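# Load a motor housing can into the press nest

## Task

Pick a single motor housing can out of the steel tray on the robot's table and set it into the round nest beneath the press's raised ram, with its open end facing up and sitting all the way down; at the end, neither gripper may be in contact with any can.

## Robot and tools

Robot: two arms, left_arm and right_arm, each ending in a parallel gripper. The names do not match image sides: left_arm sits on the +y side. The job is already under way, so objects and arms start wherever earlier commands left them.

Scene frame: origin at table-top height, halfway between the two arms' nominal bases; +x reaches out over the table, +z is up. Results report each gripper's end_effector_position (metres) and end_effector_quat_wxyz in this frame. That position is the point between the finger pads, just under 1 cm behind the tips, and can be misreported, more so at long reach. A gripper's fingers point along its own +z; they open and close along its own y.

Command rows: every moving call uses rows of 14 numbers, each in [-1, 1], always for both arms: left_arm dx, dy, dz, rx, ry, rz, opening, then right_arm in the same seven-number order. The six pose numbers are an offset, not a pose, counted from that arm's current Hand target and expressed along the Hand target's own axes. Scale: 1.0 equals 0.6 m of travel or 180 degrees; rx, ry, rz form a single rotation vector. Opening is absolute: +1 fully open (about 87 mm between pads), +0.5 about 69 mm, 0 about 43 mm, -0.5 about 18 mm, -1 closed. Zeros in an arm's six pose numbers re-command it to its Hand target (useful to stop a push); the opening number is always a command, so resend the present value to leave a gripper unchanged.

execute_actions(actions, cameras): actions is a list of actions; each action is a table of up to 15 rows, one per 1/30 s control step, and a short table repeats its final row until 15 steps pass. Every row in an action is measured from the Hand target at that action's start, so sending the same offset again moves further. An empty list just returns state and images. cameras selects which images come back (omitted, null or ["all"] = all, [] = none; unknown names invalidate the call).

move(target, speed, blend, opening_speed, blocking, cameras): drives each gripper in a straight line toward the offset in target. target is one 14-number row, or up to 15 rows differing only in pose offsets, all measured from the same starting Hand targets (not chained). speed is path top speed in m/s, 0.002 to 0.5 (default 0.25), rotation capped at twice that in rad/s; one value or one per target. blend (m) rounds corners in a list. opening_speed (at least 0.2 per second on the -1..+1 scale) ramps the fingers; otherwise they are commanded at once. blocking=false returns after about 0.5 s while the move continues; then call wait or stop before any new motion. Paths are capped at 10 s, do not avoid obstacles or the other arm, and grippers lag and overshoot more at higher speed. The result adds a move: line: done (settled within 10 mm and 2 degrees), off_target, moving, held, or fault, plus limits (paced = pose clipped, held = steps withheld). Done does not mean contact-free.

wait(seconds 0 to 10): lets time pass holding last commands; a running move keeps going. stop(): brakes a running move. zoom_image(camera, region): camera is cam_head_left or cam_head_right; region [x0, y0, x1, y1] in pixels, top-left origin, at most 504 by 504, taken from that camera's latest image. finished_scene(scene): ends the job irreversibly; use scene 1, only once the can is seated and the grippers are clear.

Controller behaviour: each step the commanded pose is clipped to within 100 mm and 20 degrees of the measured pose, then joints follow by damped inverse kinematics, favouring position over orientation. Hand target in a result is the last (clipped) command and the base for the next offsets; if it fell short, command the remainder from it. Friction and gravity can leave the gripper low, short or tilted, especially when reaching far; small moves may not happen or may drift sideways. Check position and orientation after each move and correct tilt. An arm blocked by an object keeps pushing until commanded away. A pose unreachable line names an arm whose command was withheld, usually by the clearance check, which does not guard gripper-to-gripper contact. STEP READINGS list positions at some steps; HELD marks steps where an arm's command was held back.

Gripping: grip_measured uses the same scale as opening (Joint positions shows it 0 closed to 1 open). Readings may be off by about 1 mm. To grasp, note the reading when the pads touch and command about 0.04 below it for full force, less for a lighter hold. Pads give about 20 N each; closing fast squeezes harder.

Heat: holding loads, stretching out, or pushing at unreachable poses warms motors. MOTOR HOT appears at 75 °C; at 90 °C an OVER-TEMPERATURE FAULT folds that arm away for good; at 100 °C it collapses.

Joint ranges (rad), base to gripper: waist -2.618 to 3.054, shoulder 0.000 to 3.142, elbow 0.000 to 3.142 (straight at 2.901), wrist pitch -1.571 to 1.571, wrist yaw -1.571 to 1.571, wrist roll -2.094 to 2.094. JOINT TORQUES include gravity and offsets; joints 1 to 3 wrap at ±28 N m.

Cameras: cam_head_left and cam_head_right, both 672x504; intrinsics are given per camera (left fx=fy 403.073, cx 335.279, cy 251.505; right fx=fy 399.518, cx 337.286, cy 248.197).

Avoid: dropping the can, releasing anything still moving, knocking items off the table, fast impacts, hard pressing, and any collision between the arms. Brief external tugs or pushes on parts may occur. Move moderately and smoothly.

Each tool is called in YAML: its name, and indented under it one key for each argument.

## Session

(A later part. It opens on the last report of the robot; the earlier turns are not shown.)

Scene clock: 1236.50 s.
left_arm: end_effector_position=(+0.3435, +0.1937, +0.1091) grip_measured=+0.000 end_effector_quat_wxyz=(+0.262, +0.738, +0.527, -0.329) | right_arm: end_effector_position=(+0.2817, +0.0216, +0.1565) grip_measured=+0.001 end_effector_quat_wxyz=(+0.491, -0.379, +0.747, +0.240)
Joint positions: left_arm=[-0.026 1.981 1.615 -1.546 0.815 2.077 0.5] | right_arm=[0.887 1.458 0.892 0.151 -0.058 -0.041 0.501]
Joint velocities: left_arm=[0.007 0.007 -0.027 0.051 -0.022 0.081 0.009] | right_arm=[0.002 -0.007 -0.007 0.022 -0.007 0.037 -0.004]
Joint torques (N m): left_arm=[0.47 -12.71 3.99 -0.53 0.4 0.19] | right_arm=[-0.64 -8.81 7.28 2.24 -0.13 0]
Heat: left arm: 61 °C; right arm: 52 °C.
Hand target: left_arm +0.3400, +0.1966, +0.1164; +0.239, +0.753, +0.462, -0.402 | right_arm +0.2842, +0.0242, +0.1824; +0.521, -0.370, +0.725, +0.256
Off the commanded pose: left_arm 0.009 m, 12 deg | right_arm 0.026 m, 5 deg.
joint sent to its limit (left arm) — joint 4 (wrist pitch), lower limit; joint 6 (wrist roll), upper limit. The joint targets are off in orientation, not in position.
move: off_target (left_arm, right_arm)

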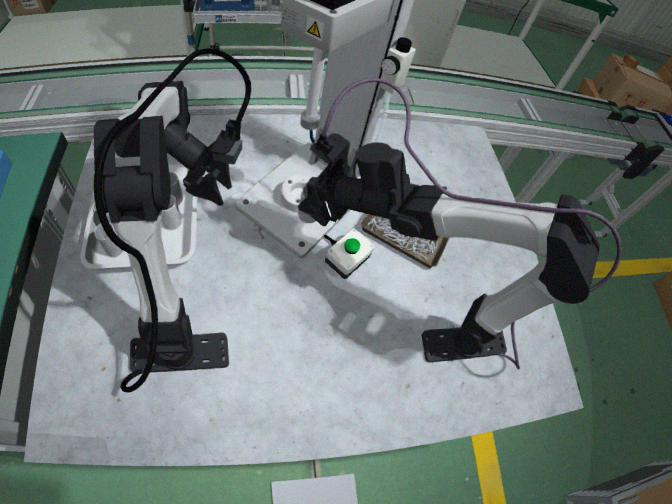

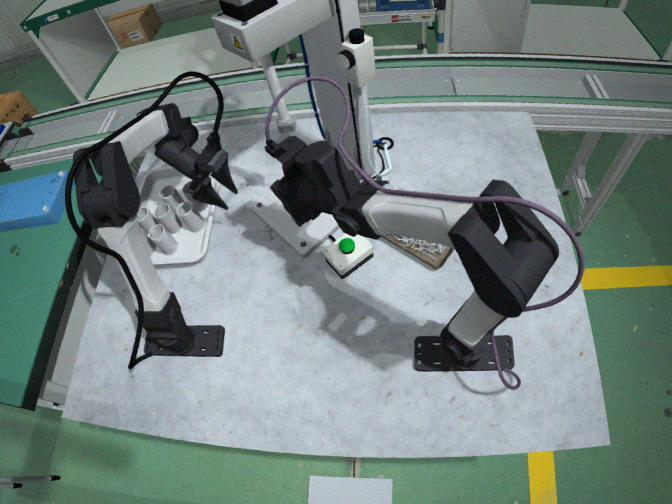

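move:
  target: [0,0,0,0,0,0,0, 0.0207,-0.079,0.056,0,0,0,-0.13]
  speed: 0.08

zoom_image:
  camera: "cam_head_left"
  region: [260, 120, 360, 220]

zoom_image:
  camera: "cam_head_right"
  region: [250, 120, 350, 220]

Scene clock: 1246.03 s.
left_arm: end_effector_position=(+0.3435, +0.1937, +0.1091) grip_measured=+0.000 end_effector_quat_wxyz=(+0.262, +0.738, +0.527, -0.329) | right_arm: end_effector_position=(+0.3266, +0.0067, +0.1387) grip_measured=+0.001 end_effector_quat_wxyz=(+0.495, -0.372, +0.746, +0.245)
Joint positions: left_arm=[-0.026 1.981 1.615 -1.546 0.815 2.077 0.5] | right_arm=[0.747 1.564 0.906 0.25 -0.186 -0.082 0.501]
Joint velocities: left_arm=[0.007 0.007 -0.007 0.022 0.037 0.007 0.004] | right_arm=[-0.007 0.002 -0.002 0.007 -0.037 -0.037 0.004]
Joint torques (N m): left_arm=[0.47 -12.82 4 -0.53 0.39 0.17] | right_arm=[-0.77 -5.41 10.32 2.24 -0.21 -0.08]
Heat: left arm: 61 °C; right arm: 52 °C.
Hand target: left_arm +0.3400, +0.1966, +0.1164; +0.239, +0.753, +0.462, -0.402 | right_arm +0.3392, +0.0173, +0.1603; +0.522, -0.371, +0.725, +0.255
Off the commanded pose: left_arm 0.009 m, 12 deg | right_arm 0.027 m, 4 deg.
joint sent to its limit (left arm) — joint 4 (wrist pitch), lower limit; joint 6 (wrist roll), upper limit. The joint targets are off in orientation, not in position.
move: off_target (left_arm, right_arm)

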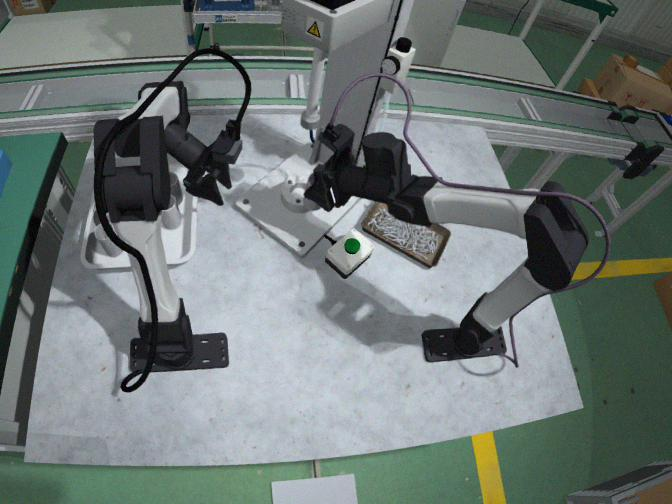

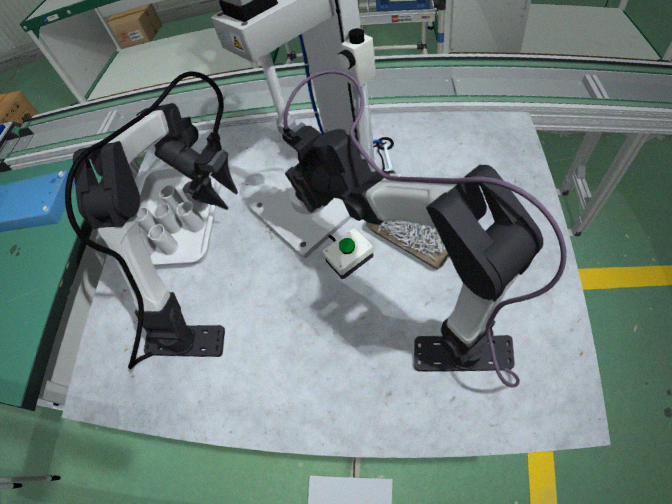

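Scaled by 5.040.

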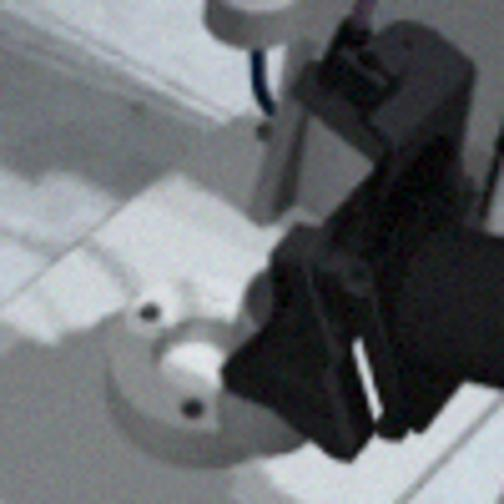

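Scaled by 5.040.

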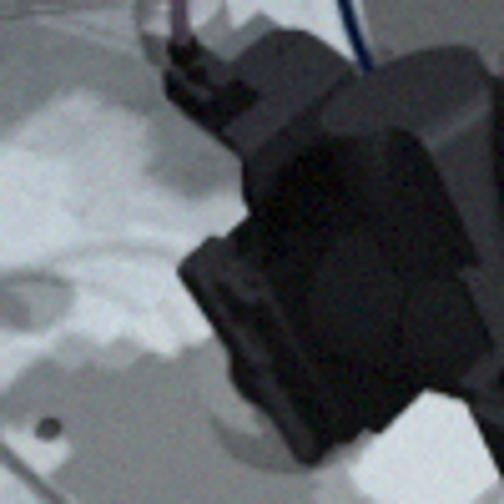

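move:
  target: [0,0,0,0,0,0,0, 0.001,-0.04,0.06,0,0,0,-0.13]
  speed: 0.05

zoom_image:
  camera: "cam_head_left"
  region: [260, 100, 380, 220]

zoom_image:
  camera: "cam_head_right"
  region: [240, 100, 360, 220]

Scene clock: 1267.30 s.
left_arm: end_effector_position=(+0.3435, +0.1937, +0.1091) grip_measured=+0.000 end_effector_quat_wxyz=(+0.262, +0.738, +0.527, -0.329) | right_arm: end_effector_position=(+0.3560, +0.0156, +0.1291) grip_measured=+0.001 end_effector_quat_wxyz=(+0.494, -0.385, +0.737, +0.252)
Joint positions: left_arm=[-0.026 1.981 1.615 -1.546 0.815 2.077 0.5] | right_arm=[0.698 1.688 0.991 0.289 -0.259 -0.12 0.501]
Joint velocities: left_arm=[-0.007 0.007 -0.007 0.007 0.051 -0.022 -0.004] | right_arm=[-0.002 0.012 -0.002 -0.051 -0.051 0.066 -0.001]
Joint torques (N m): left_arm=[0.47 -12.78 3.93 -0.54 0.4 0.16] | right_arm=[-0.64 -3.86 12.85 2.17 0.06 0.18]
Heat: left arm: 61 °C; right arm: 53 °C.
Hand target: left_arm +0.3400, +0.1966, +0.1164; +0.239, +0.753, +0.462, -0.402 | right_arm +0.3790, +0.0295, +0.1481; +0.522, -0.371, +0.725, +0.255
Off the commanded pose: left_arm 0.009 m, 12 deg | right_arm 0.033 m, 4 deg.
joint sent to its limit (left arm) — joint 4 (wrist pitch), lower limit; joint 6 (wrist roll), upper limit. The joint targets are off in orientation, not in position.
move: off_target (left_arm, right_arm)

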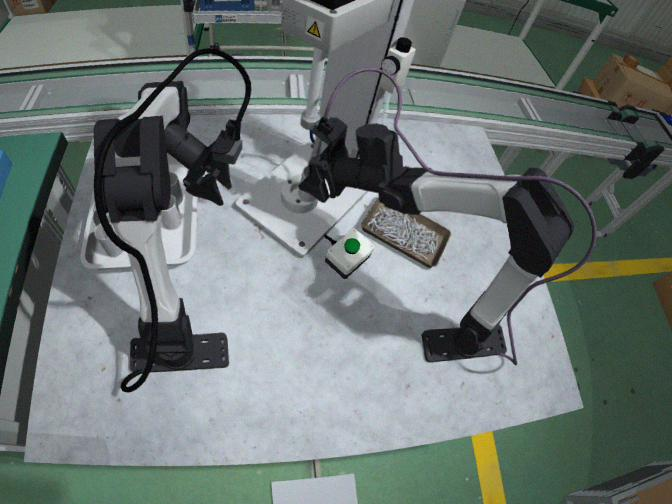

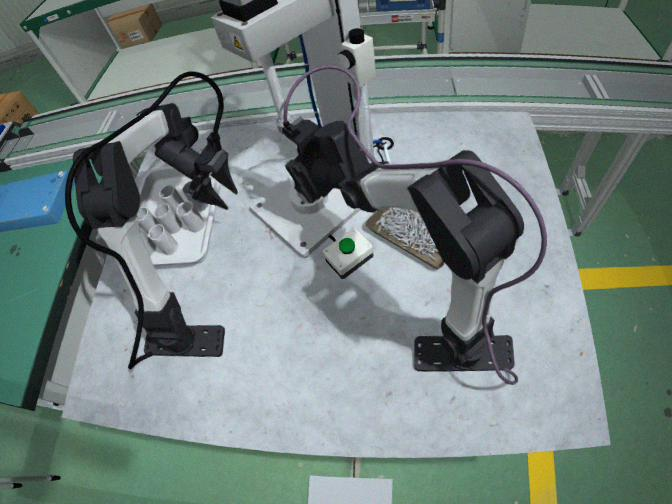

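Scaled by 4.200.

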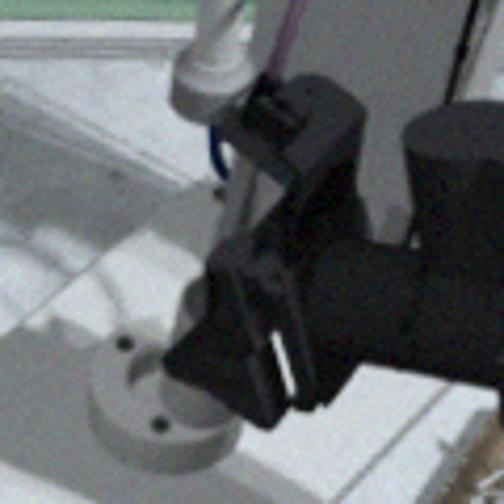

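Scaled by 4.200.

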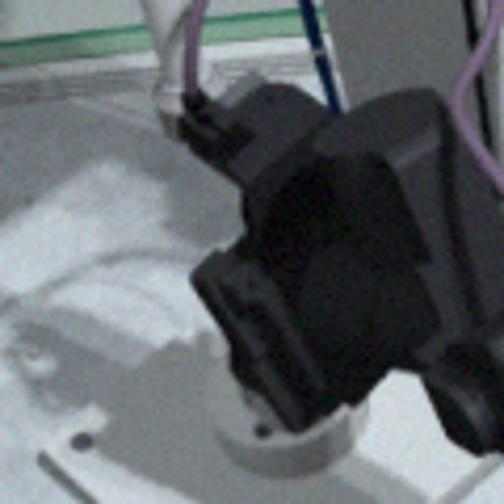

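move:
  target: [0,0,0,0,0,0,0, -0.006,-0.024,0.044,0,0,0,-0.13]
  speed: 0.04

zoom_image:
  camera: "cam_head_left"
  region: [260, 100, 360, 200]

zoom_image:
  camera: "cam_head_right"
  region: [250, 110, 350, 210]

Scene clock: 1274.67 s.
left_arm: end_effector_position=(+0.3435, +0.1937, +0.1091) grip_measured=+0.000 end_effector_quat_wxyz=(+0.262, +0.738, +0.527, -0.329) | right_arm: end_effector_position=(+0.3634, +0.0195, +0.1284) grip_measured=+0.001 end_effector_quat_wxyz=(+0.506, -0.425, +0.697, +0.278)
Joint positions: left_arm=[-0.026 1.981 1.615 -1.546 0.815 2.077 0.5] | right_arm=[0.654 1.732 0.992 0.369 -0.398 -0.195 0.501]
Joint velocities: left_arm=[0.012 -0.002 0.012 -0.037 0.037 0.066 -0.009] | right_arm=[-0.017 -0.002 -0.007 -0.007 0.022 -0.037 0.004]
Joint torques (N m): left_arm=[0.51 -12.72 3.96 -0.55 0.39 0.18] | right_arm=[1.26 -0.57 18.52 1.66 1.11 1.01]
Heat: left arm: 61 °C; right arm: 56 °C.
Hand target: left_arm +0.3400, +0.1966, +0.1164; +0.239, +0.753, +0.462, -0.402 | right_arm +0.4063, +0.0415, +0.1430; +0.522, -0.371, +0.725, +0.255
Off the commanded pose: left_arm 0.009 m, 12 deg | right_arm 0.050 m, 8 deg.
joint sent to its limit (left arm) — joint 4 (wrist pitch), lower limit; joint 6 (wrist roll), upper limit. The joint targets are off in orientation, not in position.
move: off_target (left_arm, right_arm)

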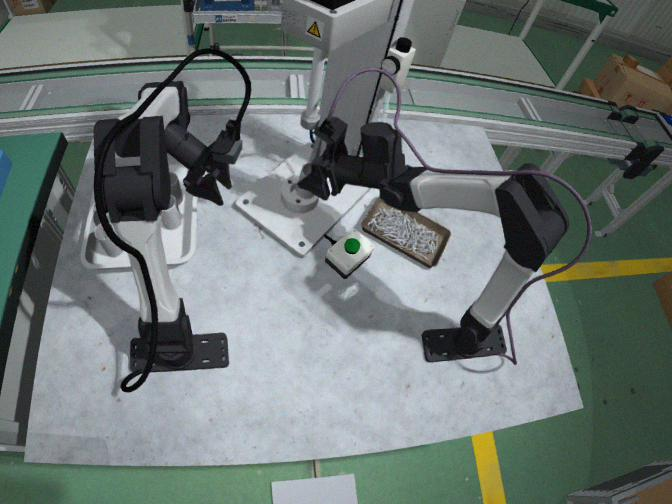

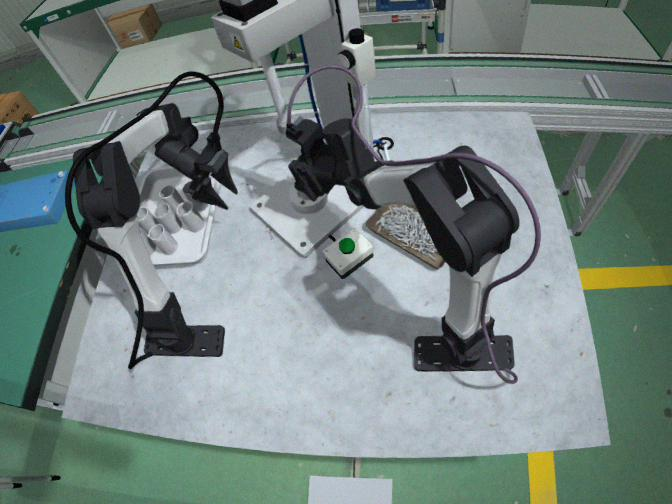

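Scaled by 5.040.

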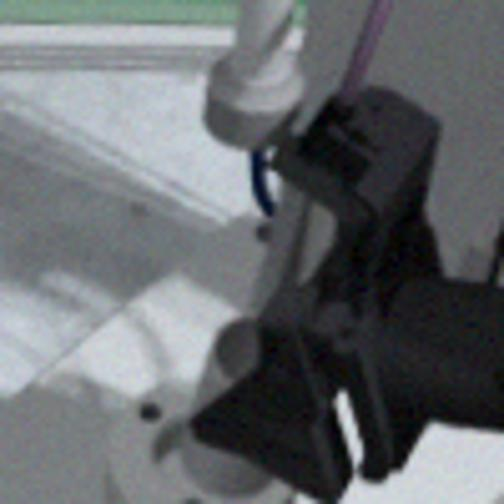

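Scaled by 5.040.

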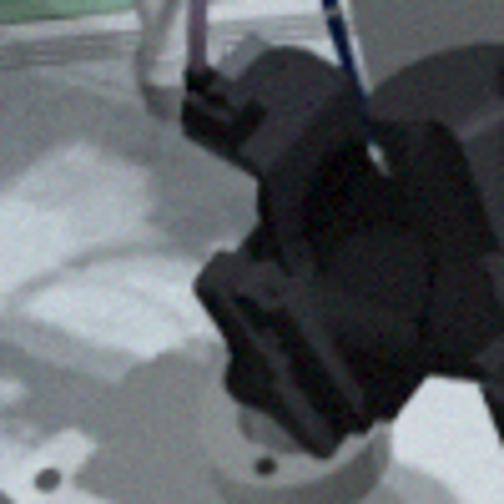

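move:
  target: [0,0,0,0,0,0,0, 0.03,0.044,-0.09,0,0,0,-0.13]
  speed: 0.06

zoom_image:
  camera: "cam_head_left"
  region: [260, 100, 360, 200]

Scene clock: 1278.97 s.
left_arm: end_effector_position=(+0.3435, +0.1937, +0.1091) grip_measured=+0.000 end_effector_quat_wxyz=(+0.262, +0.738, +0.527, -0.329) | right_arm: end_effector_position=(+0.3503, +0.0094, +0.1164) grip_measured=+0.001 end_effector_quat_wxyz=(+0.493, -0.377, +0.743, +0.250)
Joint positions: left_arm=[-0.026 1.981 1.615 -1.546 0.815 2.077 0.5] | right_arm=[0.699 1.681 0.93 0.339 -0.246 -0.107 0.501]
Joint velocities: left_arm=[0.002 0.022 -0.007 0.007 0.095 -0.037 -0.004] | right_arm=[-0.002 0.002 0.002 0.095 -0.007 -0.022 0.001]
Joint torques (N m): left_arm=[0.5 -12.81 4.08 -0.54 0.42 0.17] | right_arm=[0.46 -10.86 6.86 2.05 0.04 0.07]
Heat: left arm: 61 °C; right arm: 60 °C.
Hand target: left_arm +0.3400, +0.1966, +0.1164; +0.239, +0.753, +0.462, -0.402 | right_arm +0.3509, +0.0123, +0.1435; +0.522, -0.371, +0.725, +0.255
Off the commanded pose: left_arm 0.009 m, 12 deg | right_arm 0.027 m, 4 deg.
joint sent to its limit (left arm) — joint 4 (wrist pitch), lower limit; joint 6 (wrist roll), upper limit. The joint targets are off in orientation, not in position.
move: off_target (left_arm, right_arm)

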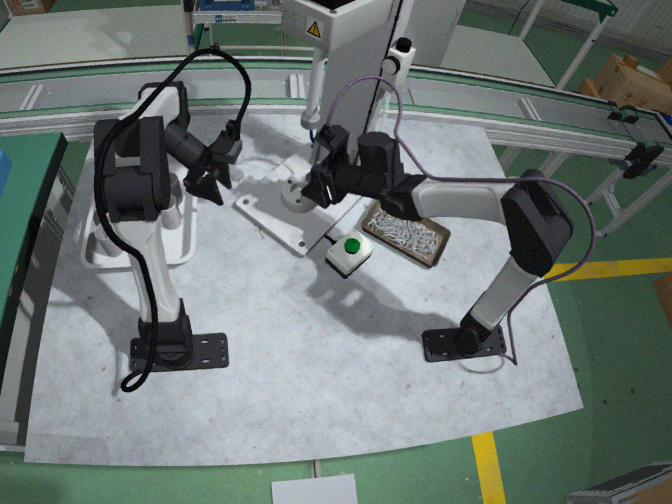

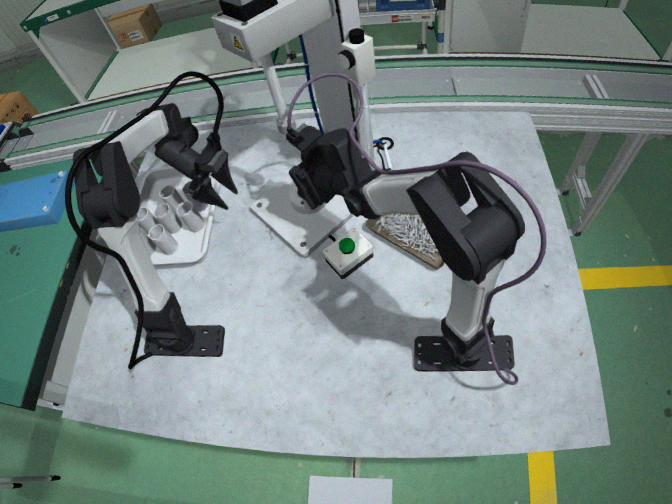

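Scaled by 5.040.

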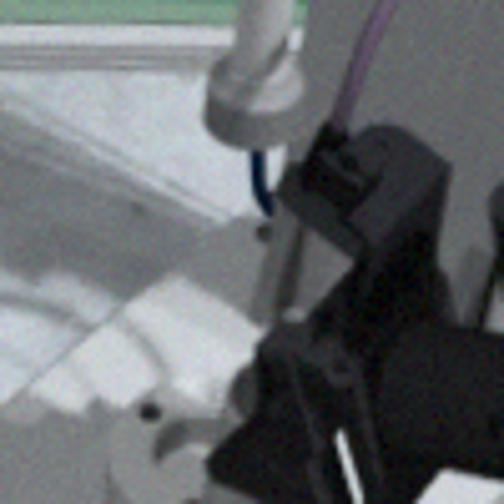

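move:
  target:
    - [0,0,0,0,0,0,0, -0.0045,0.098,-0.053,0,0,0,-0.13]
    - [0,0,0,0,0,0,0, -0.0315,0.098,0.026,0,0,0,-0.13]
  speed: 0.07
  blend: 0.01

zoom_image:
  camera: "cam_head_left"
  region: [230, 140, 350, 260]

zoom_image:
  camera: "cam_head_right"
  region: [230, 140, 350, 260]

Scene clock: 1303.07 s.
left_arm: end_effector_position=(+0.3435, +0.1937, +0.1091) grip_measured=+0.000 end_effector_quat_wxyz=(+0.262, +0.738, +0.527, -0.329) | right_arm: end_effector_position=(+0.3088, +0.0528, +0.1367) grip_measured=+0.001 end_effector_quat_wxyz=(+0.500, -0.379, +0.738, +0.248)
Joint positions: left_arm=[-0.026 1.981 1.615 -1.546 0.815 2.077 0.5] | right_arm=[0.881 1.642 0.962 0.292 -0.076 -0.044 0.501]
Joint velocities: left_arm=[-0.002 0.002 -0.022 -0.007 -0.022 -0.022 -0.004] | right_arm=[-0.007 -0.002 -0.022 0.066 -0.007 -0.022 0.004]
Joint torques (N m): left_arm=[0.42 -12.92 3.97 -0.54 0.4 0.14] | right_arm=[0.53 -6.11 10.3 2.09 0.1 0.08]
Heat: left arm: 61 °C; right arm: 55 °C.
Hand target: left_arm +0.3400, +0.1966, +0.1164; +0.239, +0.753, +0.462, -0.402 | right_arm +0.3165, +0.0648, +0.1552; +0.521, -0.370, +0.725, +0.256
Off the commanded pose: left_arm 0.009 m, 12 deg | right_arm 0.023 m, 3 deg.
joint sent to its limit (left arm) — joint 4 (wrist pitch), lower limit; joint 6 (wrist roll), upper limit. The joint targets are off in orientation, not in position.
move: off_target (left_arm, right_arm)

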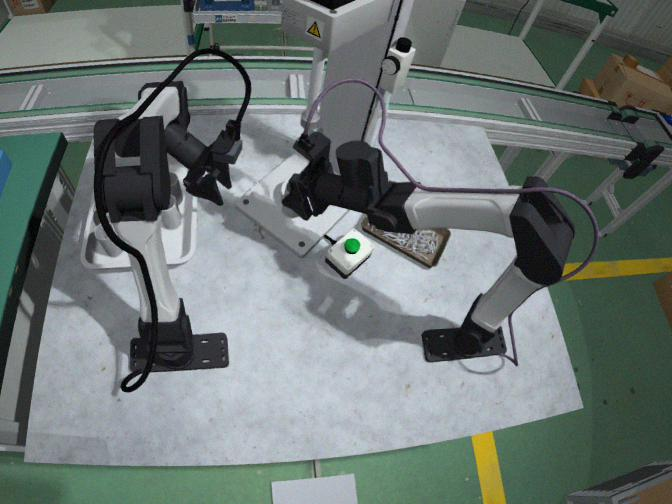

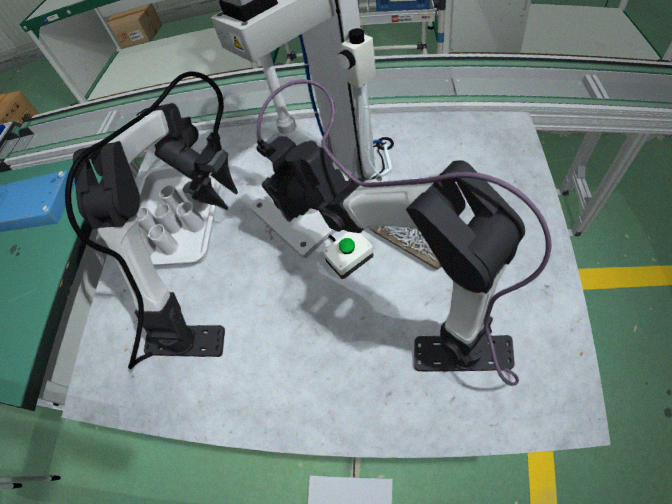

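Scaled by 4.200.

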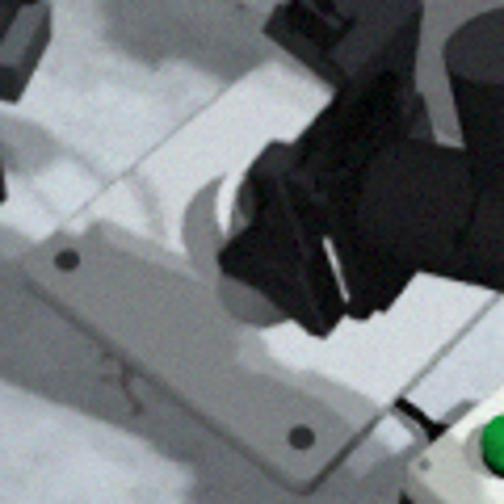

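Scaled by 4.200.

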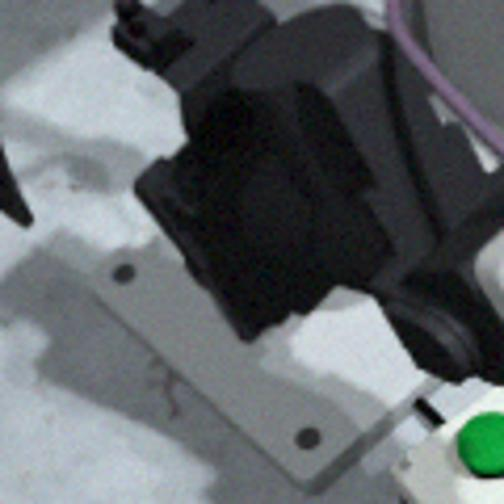

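move:
  target: [0,0,0,0,0,0,0, 0.075,0.021,0.01,0,0.02,0,-0.13]
  speed: 0.06

zoom_image:
  camera: "cam_head_left"
  region: [230, 150, 350, 270]

Scene clock: 1309.63 s.
left_arm: end_effector_position=(+0.3435, +0.1937, +0.1091) grip_measured=+0.000 end_effector_quat_wxyz=(+0.262, +0.738, +0.527, -0.329) | right_arm: end_effector_position=(+0.2992, +0.0595, +0.1057) grip_measured=+0.001 end_effector_quat_wxyz=(+0.484, -0.384, +0.748, +0.240)
Joint positions: left_arm=[-0.026 1.981 1.615 -1.546 0.815 2.077 0.5] | right_arm=[0.916 1.701 0.928 0.344 -0.042 -0.033 0.501]
Joint velocities: left_arm=[0.012 0.002 -0.022 0.037 -0.037 -0.022 -0.006] | right_arm=[0.002 -0.012 -0.017 0.051 -0.037 0.066 0.009]
Joint torques (N m): left_arm=[0.43 -12.77 3.88 -0.53 0.41 0.16] | right_arm=[0.49 -6.5 6.83 2.23 0.11 0.08]
Heat: left arm: 61 °C; right arm: 54 °C.
Hand target: left_arm +0.3400, +0.1966, +0.1164; +0.239, +0.753, +0.462, -0.402 | right_arm +0.3015, +0.0652, +0.1104; +0.498, -0.378, +0.742, +0.244
Off the commanded pose: left_arm 0.009 m, 12 deg | right_arm 0.007 m, 2 deg.
joint sent to its limit (left arm) — joint 4 (wrist pitch), lower limit; joint 6 (wrist roll), upper limit. The joint targets are off in orientation, not in position.
move: off_target (left_arm)

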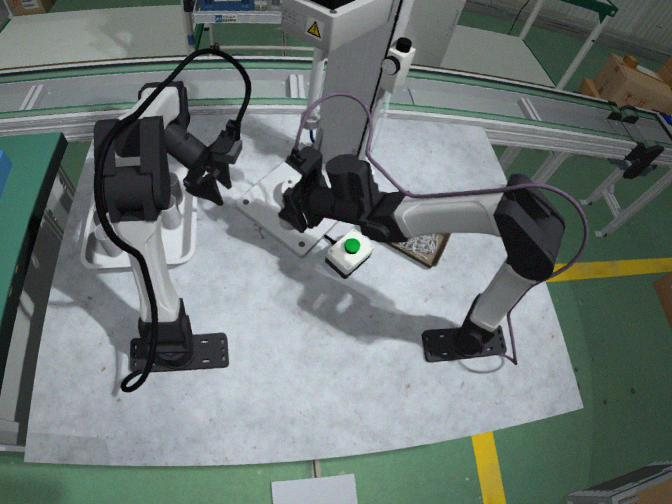

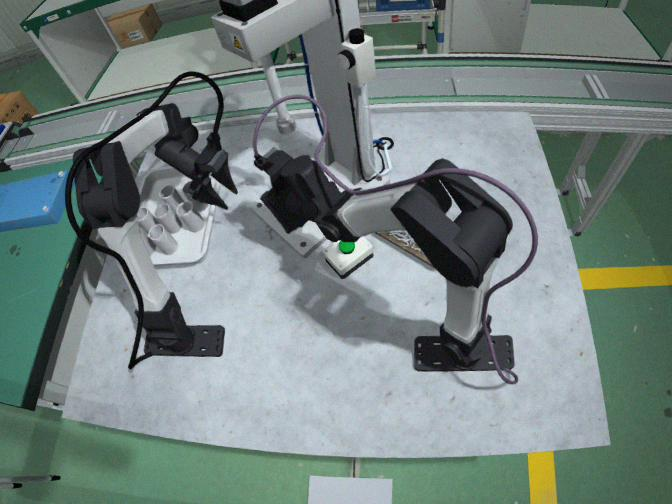

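Scaled by 4.200.

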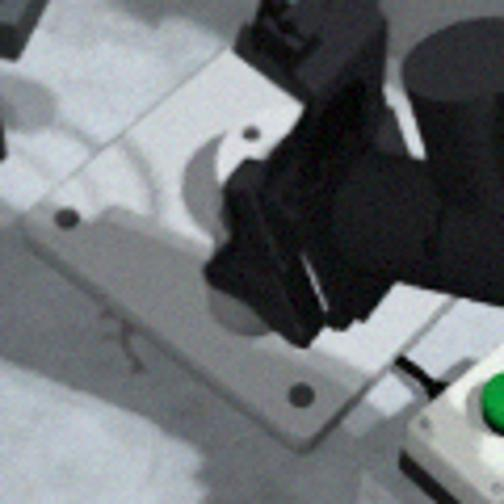

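move:
  target: [0,0,0,0,0,0,0, 0.03,0,0.014,0,0.01,0,-0.13]
  speed: 0.04
  cameras: []

move:
  target: [0,0,0,0,0,0,0, 0.018,0,0.008,0,0,0,-0.13]
  speed: 0.03

zoom_image:
  camera: "cam_head_left"
  region: [230, 150, 350, 270]

Scene clock: 1315.77 s.
left_arm: end_effector_position=(+0.3435, +0.1937, +0.1091) grip_measured=+0.000 end_effector_quat_wxyz=(+0.262, +0.738, +0.527, -0.329) | right_arm: end_effector_position=(+0.3007, +0.0614, +0.0886) grip_measured=+0.001 end_effector_quat_wxyz=(+0.475, -0.387, +0.754, +0.236)
Joint positions: left_arm=[-0.026 1.981 1.615 -1.546 0.815 2.077 0.5] | right_arm=[0.916 1.748 0.928 0.366 -0.041 -0.033 0.501]
Joint velocities: left_arm=[-0.017 -0.017 0.017 -0.007 -0.007 -0.037 0.006] | right_arm=[-0.007 0.007 -0.007 -0.022 0.022 0.037 -0.009]
Joint torques (N m): left_arm=[0.38 -12.81 3.85 -0.53 0.39 0.19] | right_arm=[0.44 -6.65 6.3 2.22 0.11 0.07]
Heat: left arm: 61 °C; right arm: 53 °C.
Hand target: left_arm +0.3400, +0.1966, +0.1164; +0.239, +0.753, +0.462, -0.402 | right_arm +0.3022, +0.0658, +0.0905; +0.486, -0.382, +0.749, +0.239
Off the commanded pose: left_arm 0.009 m, 12 deg | right_arm 0.005 m, 2 deg.
joint sent to its limit (left arm) — joint 4 (wrist pitch), lower limit; joint 6 (wrist roll), upper limit. The joint targets are off in orientation, not in position.
move: off_target (left_arm)
No camera images: "cameras" was empty.

Scene clock: 1316.70 s.
left_arm: end_effector_position=(+0.3435, +0.1937, +0.1091) grip_measured=+0.000 end_effector_quat_wxyz=(+0.262, +0.738, +0.527, -0.329) | right_arm: end_effector_position=(+0.3016, +0.0624, +0.0800) grip_measured=+0.001 end_effector_quat_wxyz=(+0.479, -0.386, +0.752, +0.238)
Joint positions: left_arm=[-0.026 1.981 1.615 -1.546 0.815 2.077 0.5] | right_arm=[0.916 1.772 0.906 0.424 -0.041 -0.033 0.501]
Joint velocities: left_arm=[0.017 0.002 -0.017 -0.051 -0.007 0.007 -0.006] | right_arm=[-0.002 0.012 0.002 -0.037 0.037 0.051 -0.001]
Joint torques (N m): left_arm=[0.34 -12.77 3.95 -0.52 0.4 0.14] | right_arm=[0.42 -6.37 6.2 2.16 0.11 0.06]
Heat: left arm: 61 °C; right arm: 53 °C.
Hand target: left_arm +0.3400, +0.1966, +0.1164; +0.239, +0.753, +0.462, -0.402 | right_arm +0.3024, +0.0657, +0.0787; +0.486, -0.381, +0.749, +0.239
Off the commanded pose: left_arm 0.009 m, 12 deg | right_arm 0.004 m, 1 deg.
joint sent to its limit (left arm) — joint 4 (wrist pitch), lower limit; joint 6 (wrist roll), upper limit. The joint targets are off in orientation, not in position.
move: off_target (left_arm)

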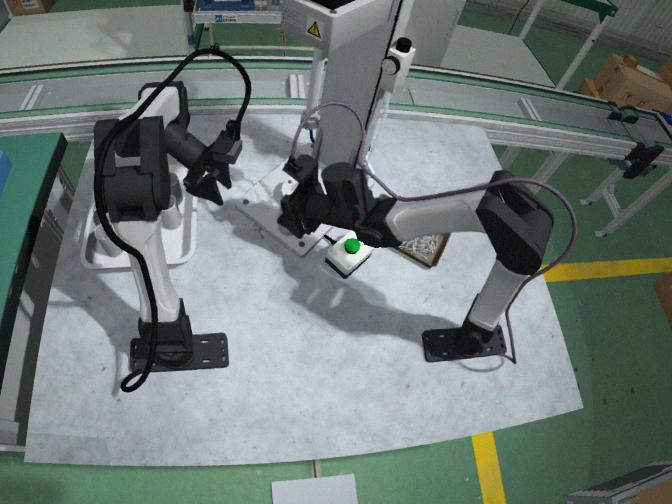

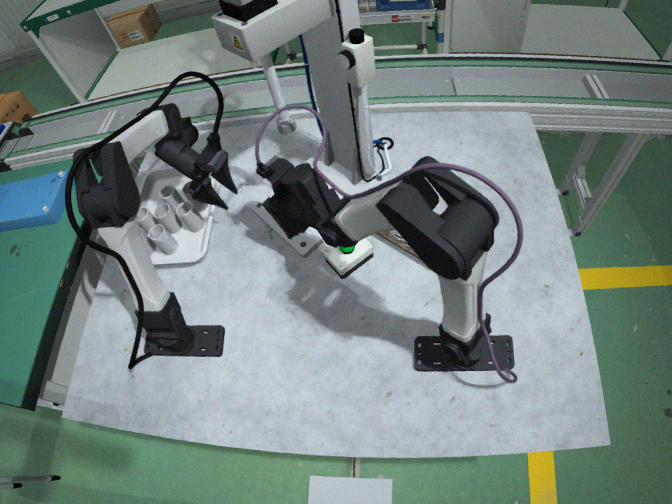

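Scaled by 4.200.

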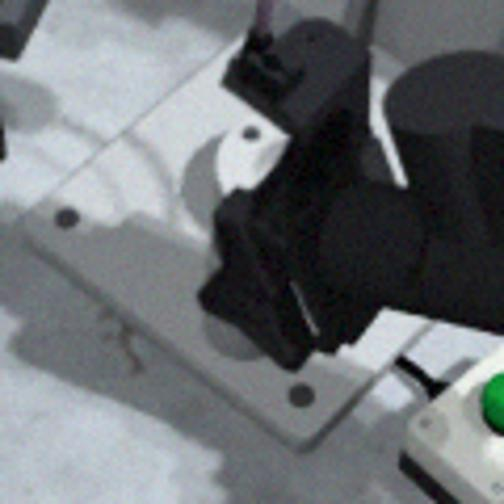

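Down close; press slightly more then open.

move:
  target: [0,0,0,0,0,0,0, 0.012,0,0.005,0,0,0,-0.13]
  speed: 0.03
  cameras: []

move:
  target: [0,0,0,0,0,0,0, 0.004,0,0.002,0,0,0,-0.13]
  speed: 0.03
  cameras: []

Scene clock: 1319.77 s.
left_arm: end_effector_position=(+0.3435, +0.1937, +0.1091) grip_measured=+0.000 end_effector_quat_wxyz=(+0.262, +0.738, +0.527, -0.329) | right_arm: end_effector_position=(+0.3039, +0.0652, +0.0801) grip_measured=+0.001 end_effector_quat_wxyz=(+0.490, -0.382, +0.745, +0.242)
Joint positions: left_arm=[-0.026 1.981 1.615 -1.546 0.815 2.077 0.5] | right_arm=[0.916 1.785 0.895 0.475 -0.041 -0.033 0.501]
Joint velocities: left_arm=[0.007 -0.012 0.007 -0.022 0.037 -0.022 0.006] | right_arm=[0.007 0.012 -0.007 0.022 -0.037 -0.022 -0.004]
Joint torques (N m): left_arm=[0.47 -12.75 3.86 -0.55 0.4 0.15] | right_arm=[0.4 -5.96 5.81 1.97 0.11 0.06]
Heat: left arm: 61 °C; right arm: 53 °C.
Hand target: left_arm +0.3400, +0.1966, +0.1164; +0.239, +0.753, +0.462, -0.402 | right_arm +0.3023, +0.0655, +0.0708; +0.486, -0.381, +0.749, +0.239
Off the commanded pose: left_arm 0.009 m, 12 deg | right_arm 0.009 m, 1 deg.
joint sent to its limit (left arm) — joint 4 (wrist pitch), lower limit; joint 6 (wrist roll), upper limit. The joint targets are off in orientation, not in position.
move: off_target (left_arm)
No camera images: "cameras" was empty.

Scene clock: 1320.53 s.
left_arm: end_effector_position=(+0.3435, +0.1937, +0.1091) grip_measured=+0.000 end_effector_quat_wxyz=(+0.262, +0.738, +0.527, -0.329) | right_arm: end_effector_position=(+0.3047, +0.0662, +0.0798) grip_measured=+0.001 end_effector_quat_wxyz=(+0.493, -0.382, +0.743, +0.244)
Joint positions: left_arm=[-0.026 1.981 1.615 -1.546 0.815 2.077 0.5] | right_arm=[0.916 1.791 0.892 0.492 -0.041 -0.033 0.501]
Joint velocities: left_arm=[-0.002 -0.002 0.002 -0.007 0.007 0.007 -0.001] | right_arm=[-0.007 -0.002 -0.002 0.066 -0.037 -0.037 -0.001]
Joint torques (N m): left_arm=[0.49 -12.81 4 -0.54 0.4 0.15] | right_arm=[0.39 -5.81 5.71 1.93 0.11 0.06]
Heat: left arm: 61 °C; right arm: 53 °C.
Hand target: left_arm +0.3400, +0.1966, +0.1164; +0.239, +0.753, +0.462, -0.402 | right_arm +0.3024, +0.0656, +0.0681; +0.486, -0.381, +0.749, +0.239
Off the commanded pose: left_arm 0.009 m, 12 deg | right_arm 0.012 m, 1 deg.
joint sent to its limit (left arm) — joint 4 (wrist pitch), lower limit; joint 6 (wrist roll), upper limit. The joint targets are off in orientation, not in position.
move: off_target (left_arm, right_arm)
No camera images: "cameras" was empty.

move:
  target: [0,0,0,0,0,0,0, -0.014,0,-0.006,0,0,0,-0.13]
  speed: 0.03
  cameras: []

move:
  target: [0,0,0,0,0,0,0, 0,0,0,0,0,0,0.4]
  opening_speed: 0.25

zoom_image:
  camera: "cam_head_left"
  region: [230, 150, 350, 270]

Scene clock: 1324.30 s.
left_arm: end_effector_position=(+0.3435, +0.1937, +0.1091) grip_measured=+0.000 end_effector_quat_wxyz=(+0.262, +0.738, +0.527, -0.329) | right_arm: end_effector_position=(+0.3045, +0.0660, +0.0795) grip_measured=+0.001 end_effector_quat_wxyz=(+0.492, -0.382, +0.743, +0.244)
Joint positions: left_arm=[-0.026 1.981 1.615 -1.546 0.815 2.077 0.5] | right_arm=[0.916 1.791 0.892 0.49 -0.041 -0.033 0.501]
Joint velocities: left_arm=[-0.007 0.017 0.017 0.066 -0.022 0.022 0.001] | right_arm=[0.002 -0.022 -0.007 -0.037 0.007 0.081 0.006]
Joint torques (N m): left_arm=[0.39 -12.74 3.99 -0.55 0.38 0.19] | right_arm=[0.42 -7.58 6.99 1.55 0.11 0.06]
Heat: left arm: 61 °C; right arm: 52 °C.
Hand target: left_arm +0.3400, +0.1966, +0.1164; +0.239, +0.753, +0.462, -0.402 | right_arm +0.3024, +0.0658, +0.0773; +0.486, -0.382, +0.749, +0.239
Off the commanded pose: left_arm 0.009 m, 12 deg | right_arm 0.003 m, 1 deg.
joint sent to its limit (left arm) — joint 4 (wrist pitch), lower limit; joint 6 (wrist roll), upper limit. The joint targets are off in orientation, not in position.
move: off_target (left_arm)
No camera images: "cameras" was empty.

Scene clock: 1326.63 s.
left_arm: end_effector_position=(+0.3435, +0.1937, +0.1091) grip_measured=+0.000 end_effector_quat_wxyz=(+0.262, +0.738, +0.527, -0.329) | right_arm: end_effector_position=(+0.3025, +0.0634, +0.0745) grip_measured=+0.400 end_effector_quat_wxyz=(+0.483, -0.384, +0.749, +0.240)
Joint positions: left_arm=[-0.026 1.981 1.615 -1.546 0.815 2.077 0.5] | right_arm=[0.916 1.791 0.892 0.467 -0.041 -0.033 0.7]
Joint velocities: left_arm=[-0.007 -0.032 -0.017 0.022 0.051 0.051 0.001] | right_arm=[-0.007 0.007 0.002 -0.007 -0.022 0.022 -0.004]
Joint torques (N m): left_arm=[0.42 -12.7 4 -0.56 0.42 0.16] | right_arm=[0.42 -7.57 7.01 1.78 0.11 0.06]
Heat: left arm: 61 °C; right arm: 53 °C.
Hand target: left_arm +0.3400, +0.1966, +0.1164; +0.239, +0.753, +0.462, -0.402 | right_arm +0.3025, +0.0658, +0.0773; +0.486, -0.381, +0.749, +0.239
Off the commanded pose: left_arm 0.009 m, 12 deg | right_arm 0.004 m, 0 deg.
joint sent to its limit (left arm) — joint 4 (wrist pitch), lower limit; joint 6 (wrist roll), upper limit. The joint targets are off in orientation, not in position.
move: off_target (left_arm)

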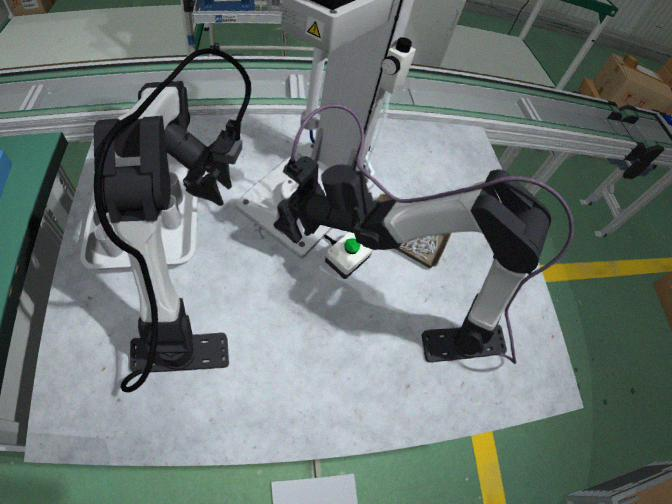

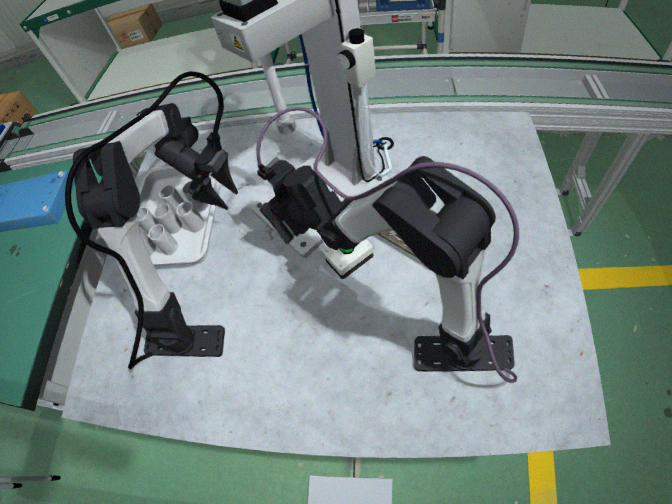

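Scaled by 4.200.

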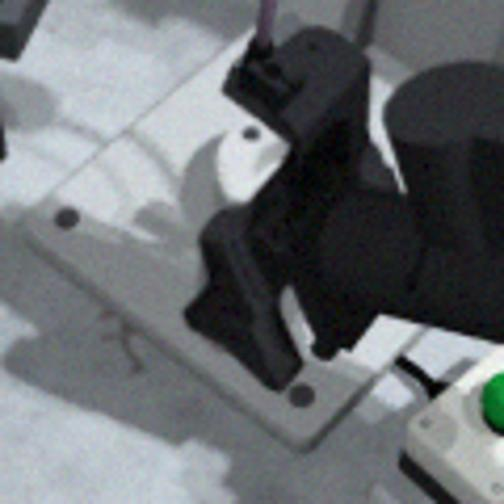

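move:
  target: [0,0,0,0,0,0,0, -0.02,0,-0.22,0,0,0,0.6]
  speed: 0.08

zoom_image:
  camera: "cam_head_left"
  region: [220, 120, 400, 300]

zoom_image:
  camera: "cam_head_right"
  region: [220, 120, 400, 300]

Scene clock: 1332.77 s.
left_arm: end_effector_position=(+0.3435, +0.1937, +0.1091) grip_measured=+0.000 end_effector_quat_wxyz=(+0.262, +0.738, +0.527, -0.329) | right_arm: end_effector_position=(+0.2325, -0.0228, +0.1414) grip_measured=+0.600 end_effector_quat_wxyz=(+0.482, -0.385, +0.750, +0.239)
Joint positions: left_arm=[-0.026 1.981 1.615 -1.546 0.815 2.077 0.5] | right_arm=[0.916 1.206 0.659 0.113 -0.041 -0.033 0.8]
Joint velocities: left_arm=[-0.002 -0.002 -0.012 -0.007 0.007 0.022 0.001] | right_arm=[-0.002 -0.002 -0.002 -0.007 0.11 0.051 -0.002]
Joint torques (N m): left_arm=[0.39 -12.72 3.93 -0.53 0.41 0.17] | right_arm=[-0.25 -5.15 6.58 1.78 0.04 0.02]
Heat: left arm: 61 °C; right arm: 52 °C.
Hand target: left_arm +0.3400, +0.1966, +0.1164; +0.239, +0.753, +0.462, -0.402 | right_arm +0.2314, -0.0258, +0.1437; +0.486, -0.381, +0.749, +0.239
Off the commanded pose: left_arm 0.009 m, 12 deg | right_arm 0.004 m, 1 deg.
joint sent to its limit (left arm) — joint 4 (wrist pitch), lower limit; joint 6 (wrist roll), upper limit. The joint targets are off in orientation, not in position.
move: off_target (left_arm)

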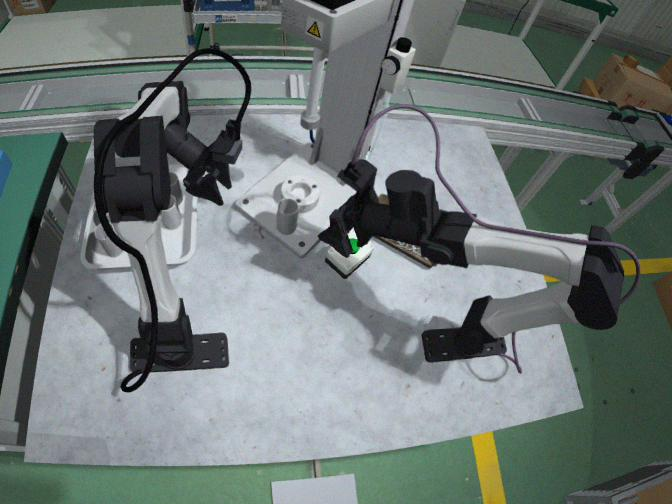

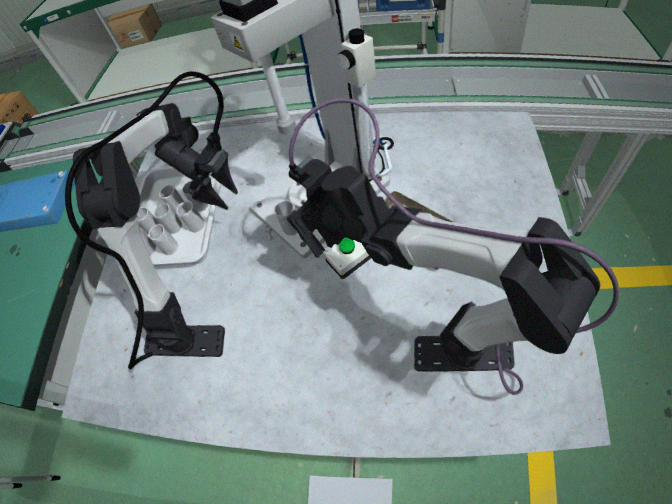

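Scaled by 2.800.

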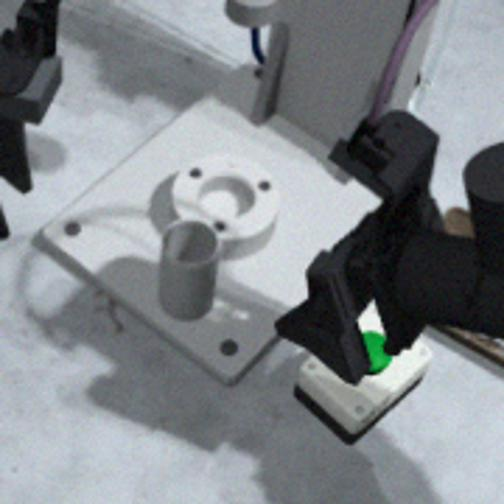

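Scaled by 2.800.

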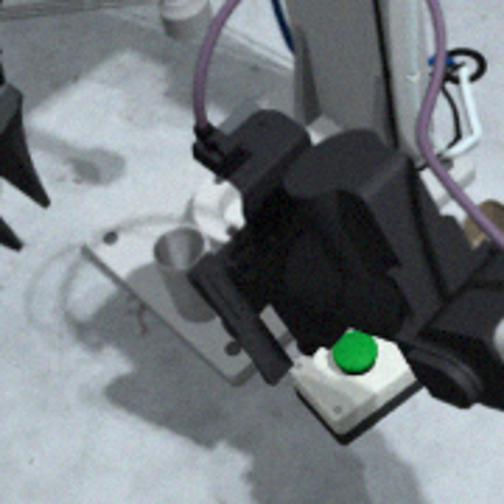

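move:
  target: [0,0,0,0,0,0,0, -0.014,-0.071,0.008,-0.1194,-0.1359,-0.0218,0.9]
  speed: 0.15

zoom_image:
  camera: "cam_head_left"
  region: [230, 150, 350, 270]

zoom_image:
  camera: "cam_head_right"
  region: [230, 150, 350, 270]

Scene clock: 1345.50 s.
left_arm: end_effector_position=(+0.3435, +0.1937, +0.1091) grip_measured=+0.000 end_effector_quat_wxyz=(+0.262, +0.738, +0.527, -0.329) | right_arm: end_effector_position=(+0.2724, -0.0438, +0.1546) grip_measured=+0.900 end_effector_quat_wxyz=(+0.569, -0.435, +0.555, +0.423)
Joint positions: left_arm=[-0.026 1.981 1.615 -1.546 0.815 2.077 0.5] | right_arm=[0.464 1.492 0.445 1.057 -0.868 -0.019 0.95]
Joint velocities: left_arm=[0.002 0.002 -0.027 0.051 0.066 -0.007 -0.001] | right_arm=[-0.002 0.007 -0.007 -0.051 -0.022 -0.037 -0.002]
Joint torques (N m): left_arm=[0.42 -12.78 4 -0.54 0.39 0.15] | right_arm=[-0.98 -3.37 4.79 1.78 -0.14 0.08]
Heat: left arm: 61 °C; right arm: 51 °C.
Hand target: left_arm +0.3400, +0.1966, +0.1164; +0.239, +0.753, +0.462, -0.402 | right_arm +0.2708, -0.0461, +0.1488; +0.564, -0.434, +0.558, +0.427
Off the commanded pose: left_arm 0.009 m, 12 deg | right_arm 0.005 m, 2 deg.
joint sent to its limit (left arm) — joint 4 (wrist pitch), lower limit; joint 6 (wrist roll), upper limit. The joint targets are off in orientation, not in position.
move: off_target (left_arm)

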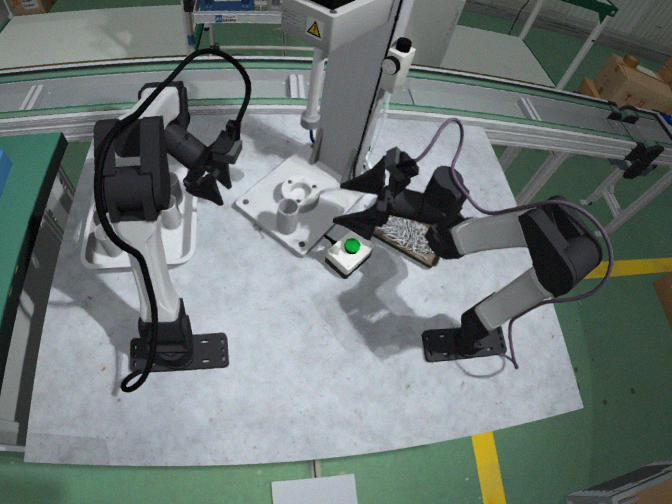

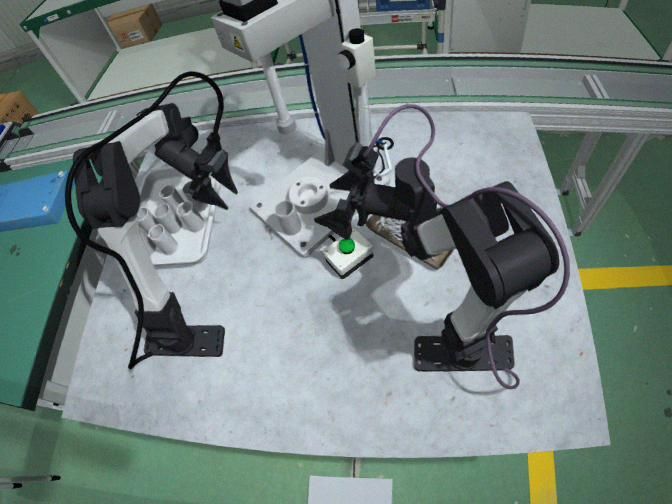

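Scaled by 4.200.

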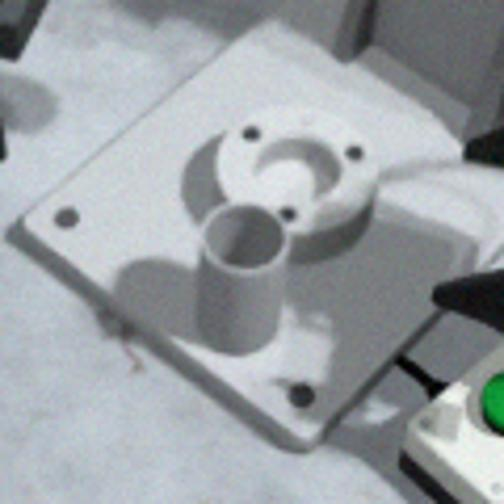

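Scaled by 4.200.

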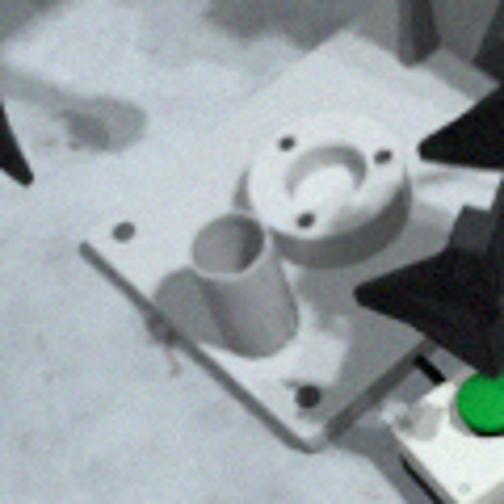

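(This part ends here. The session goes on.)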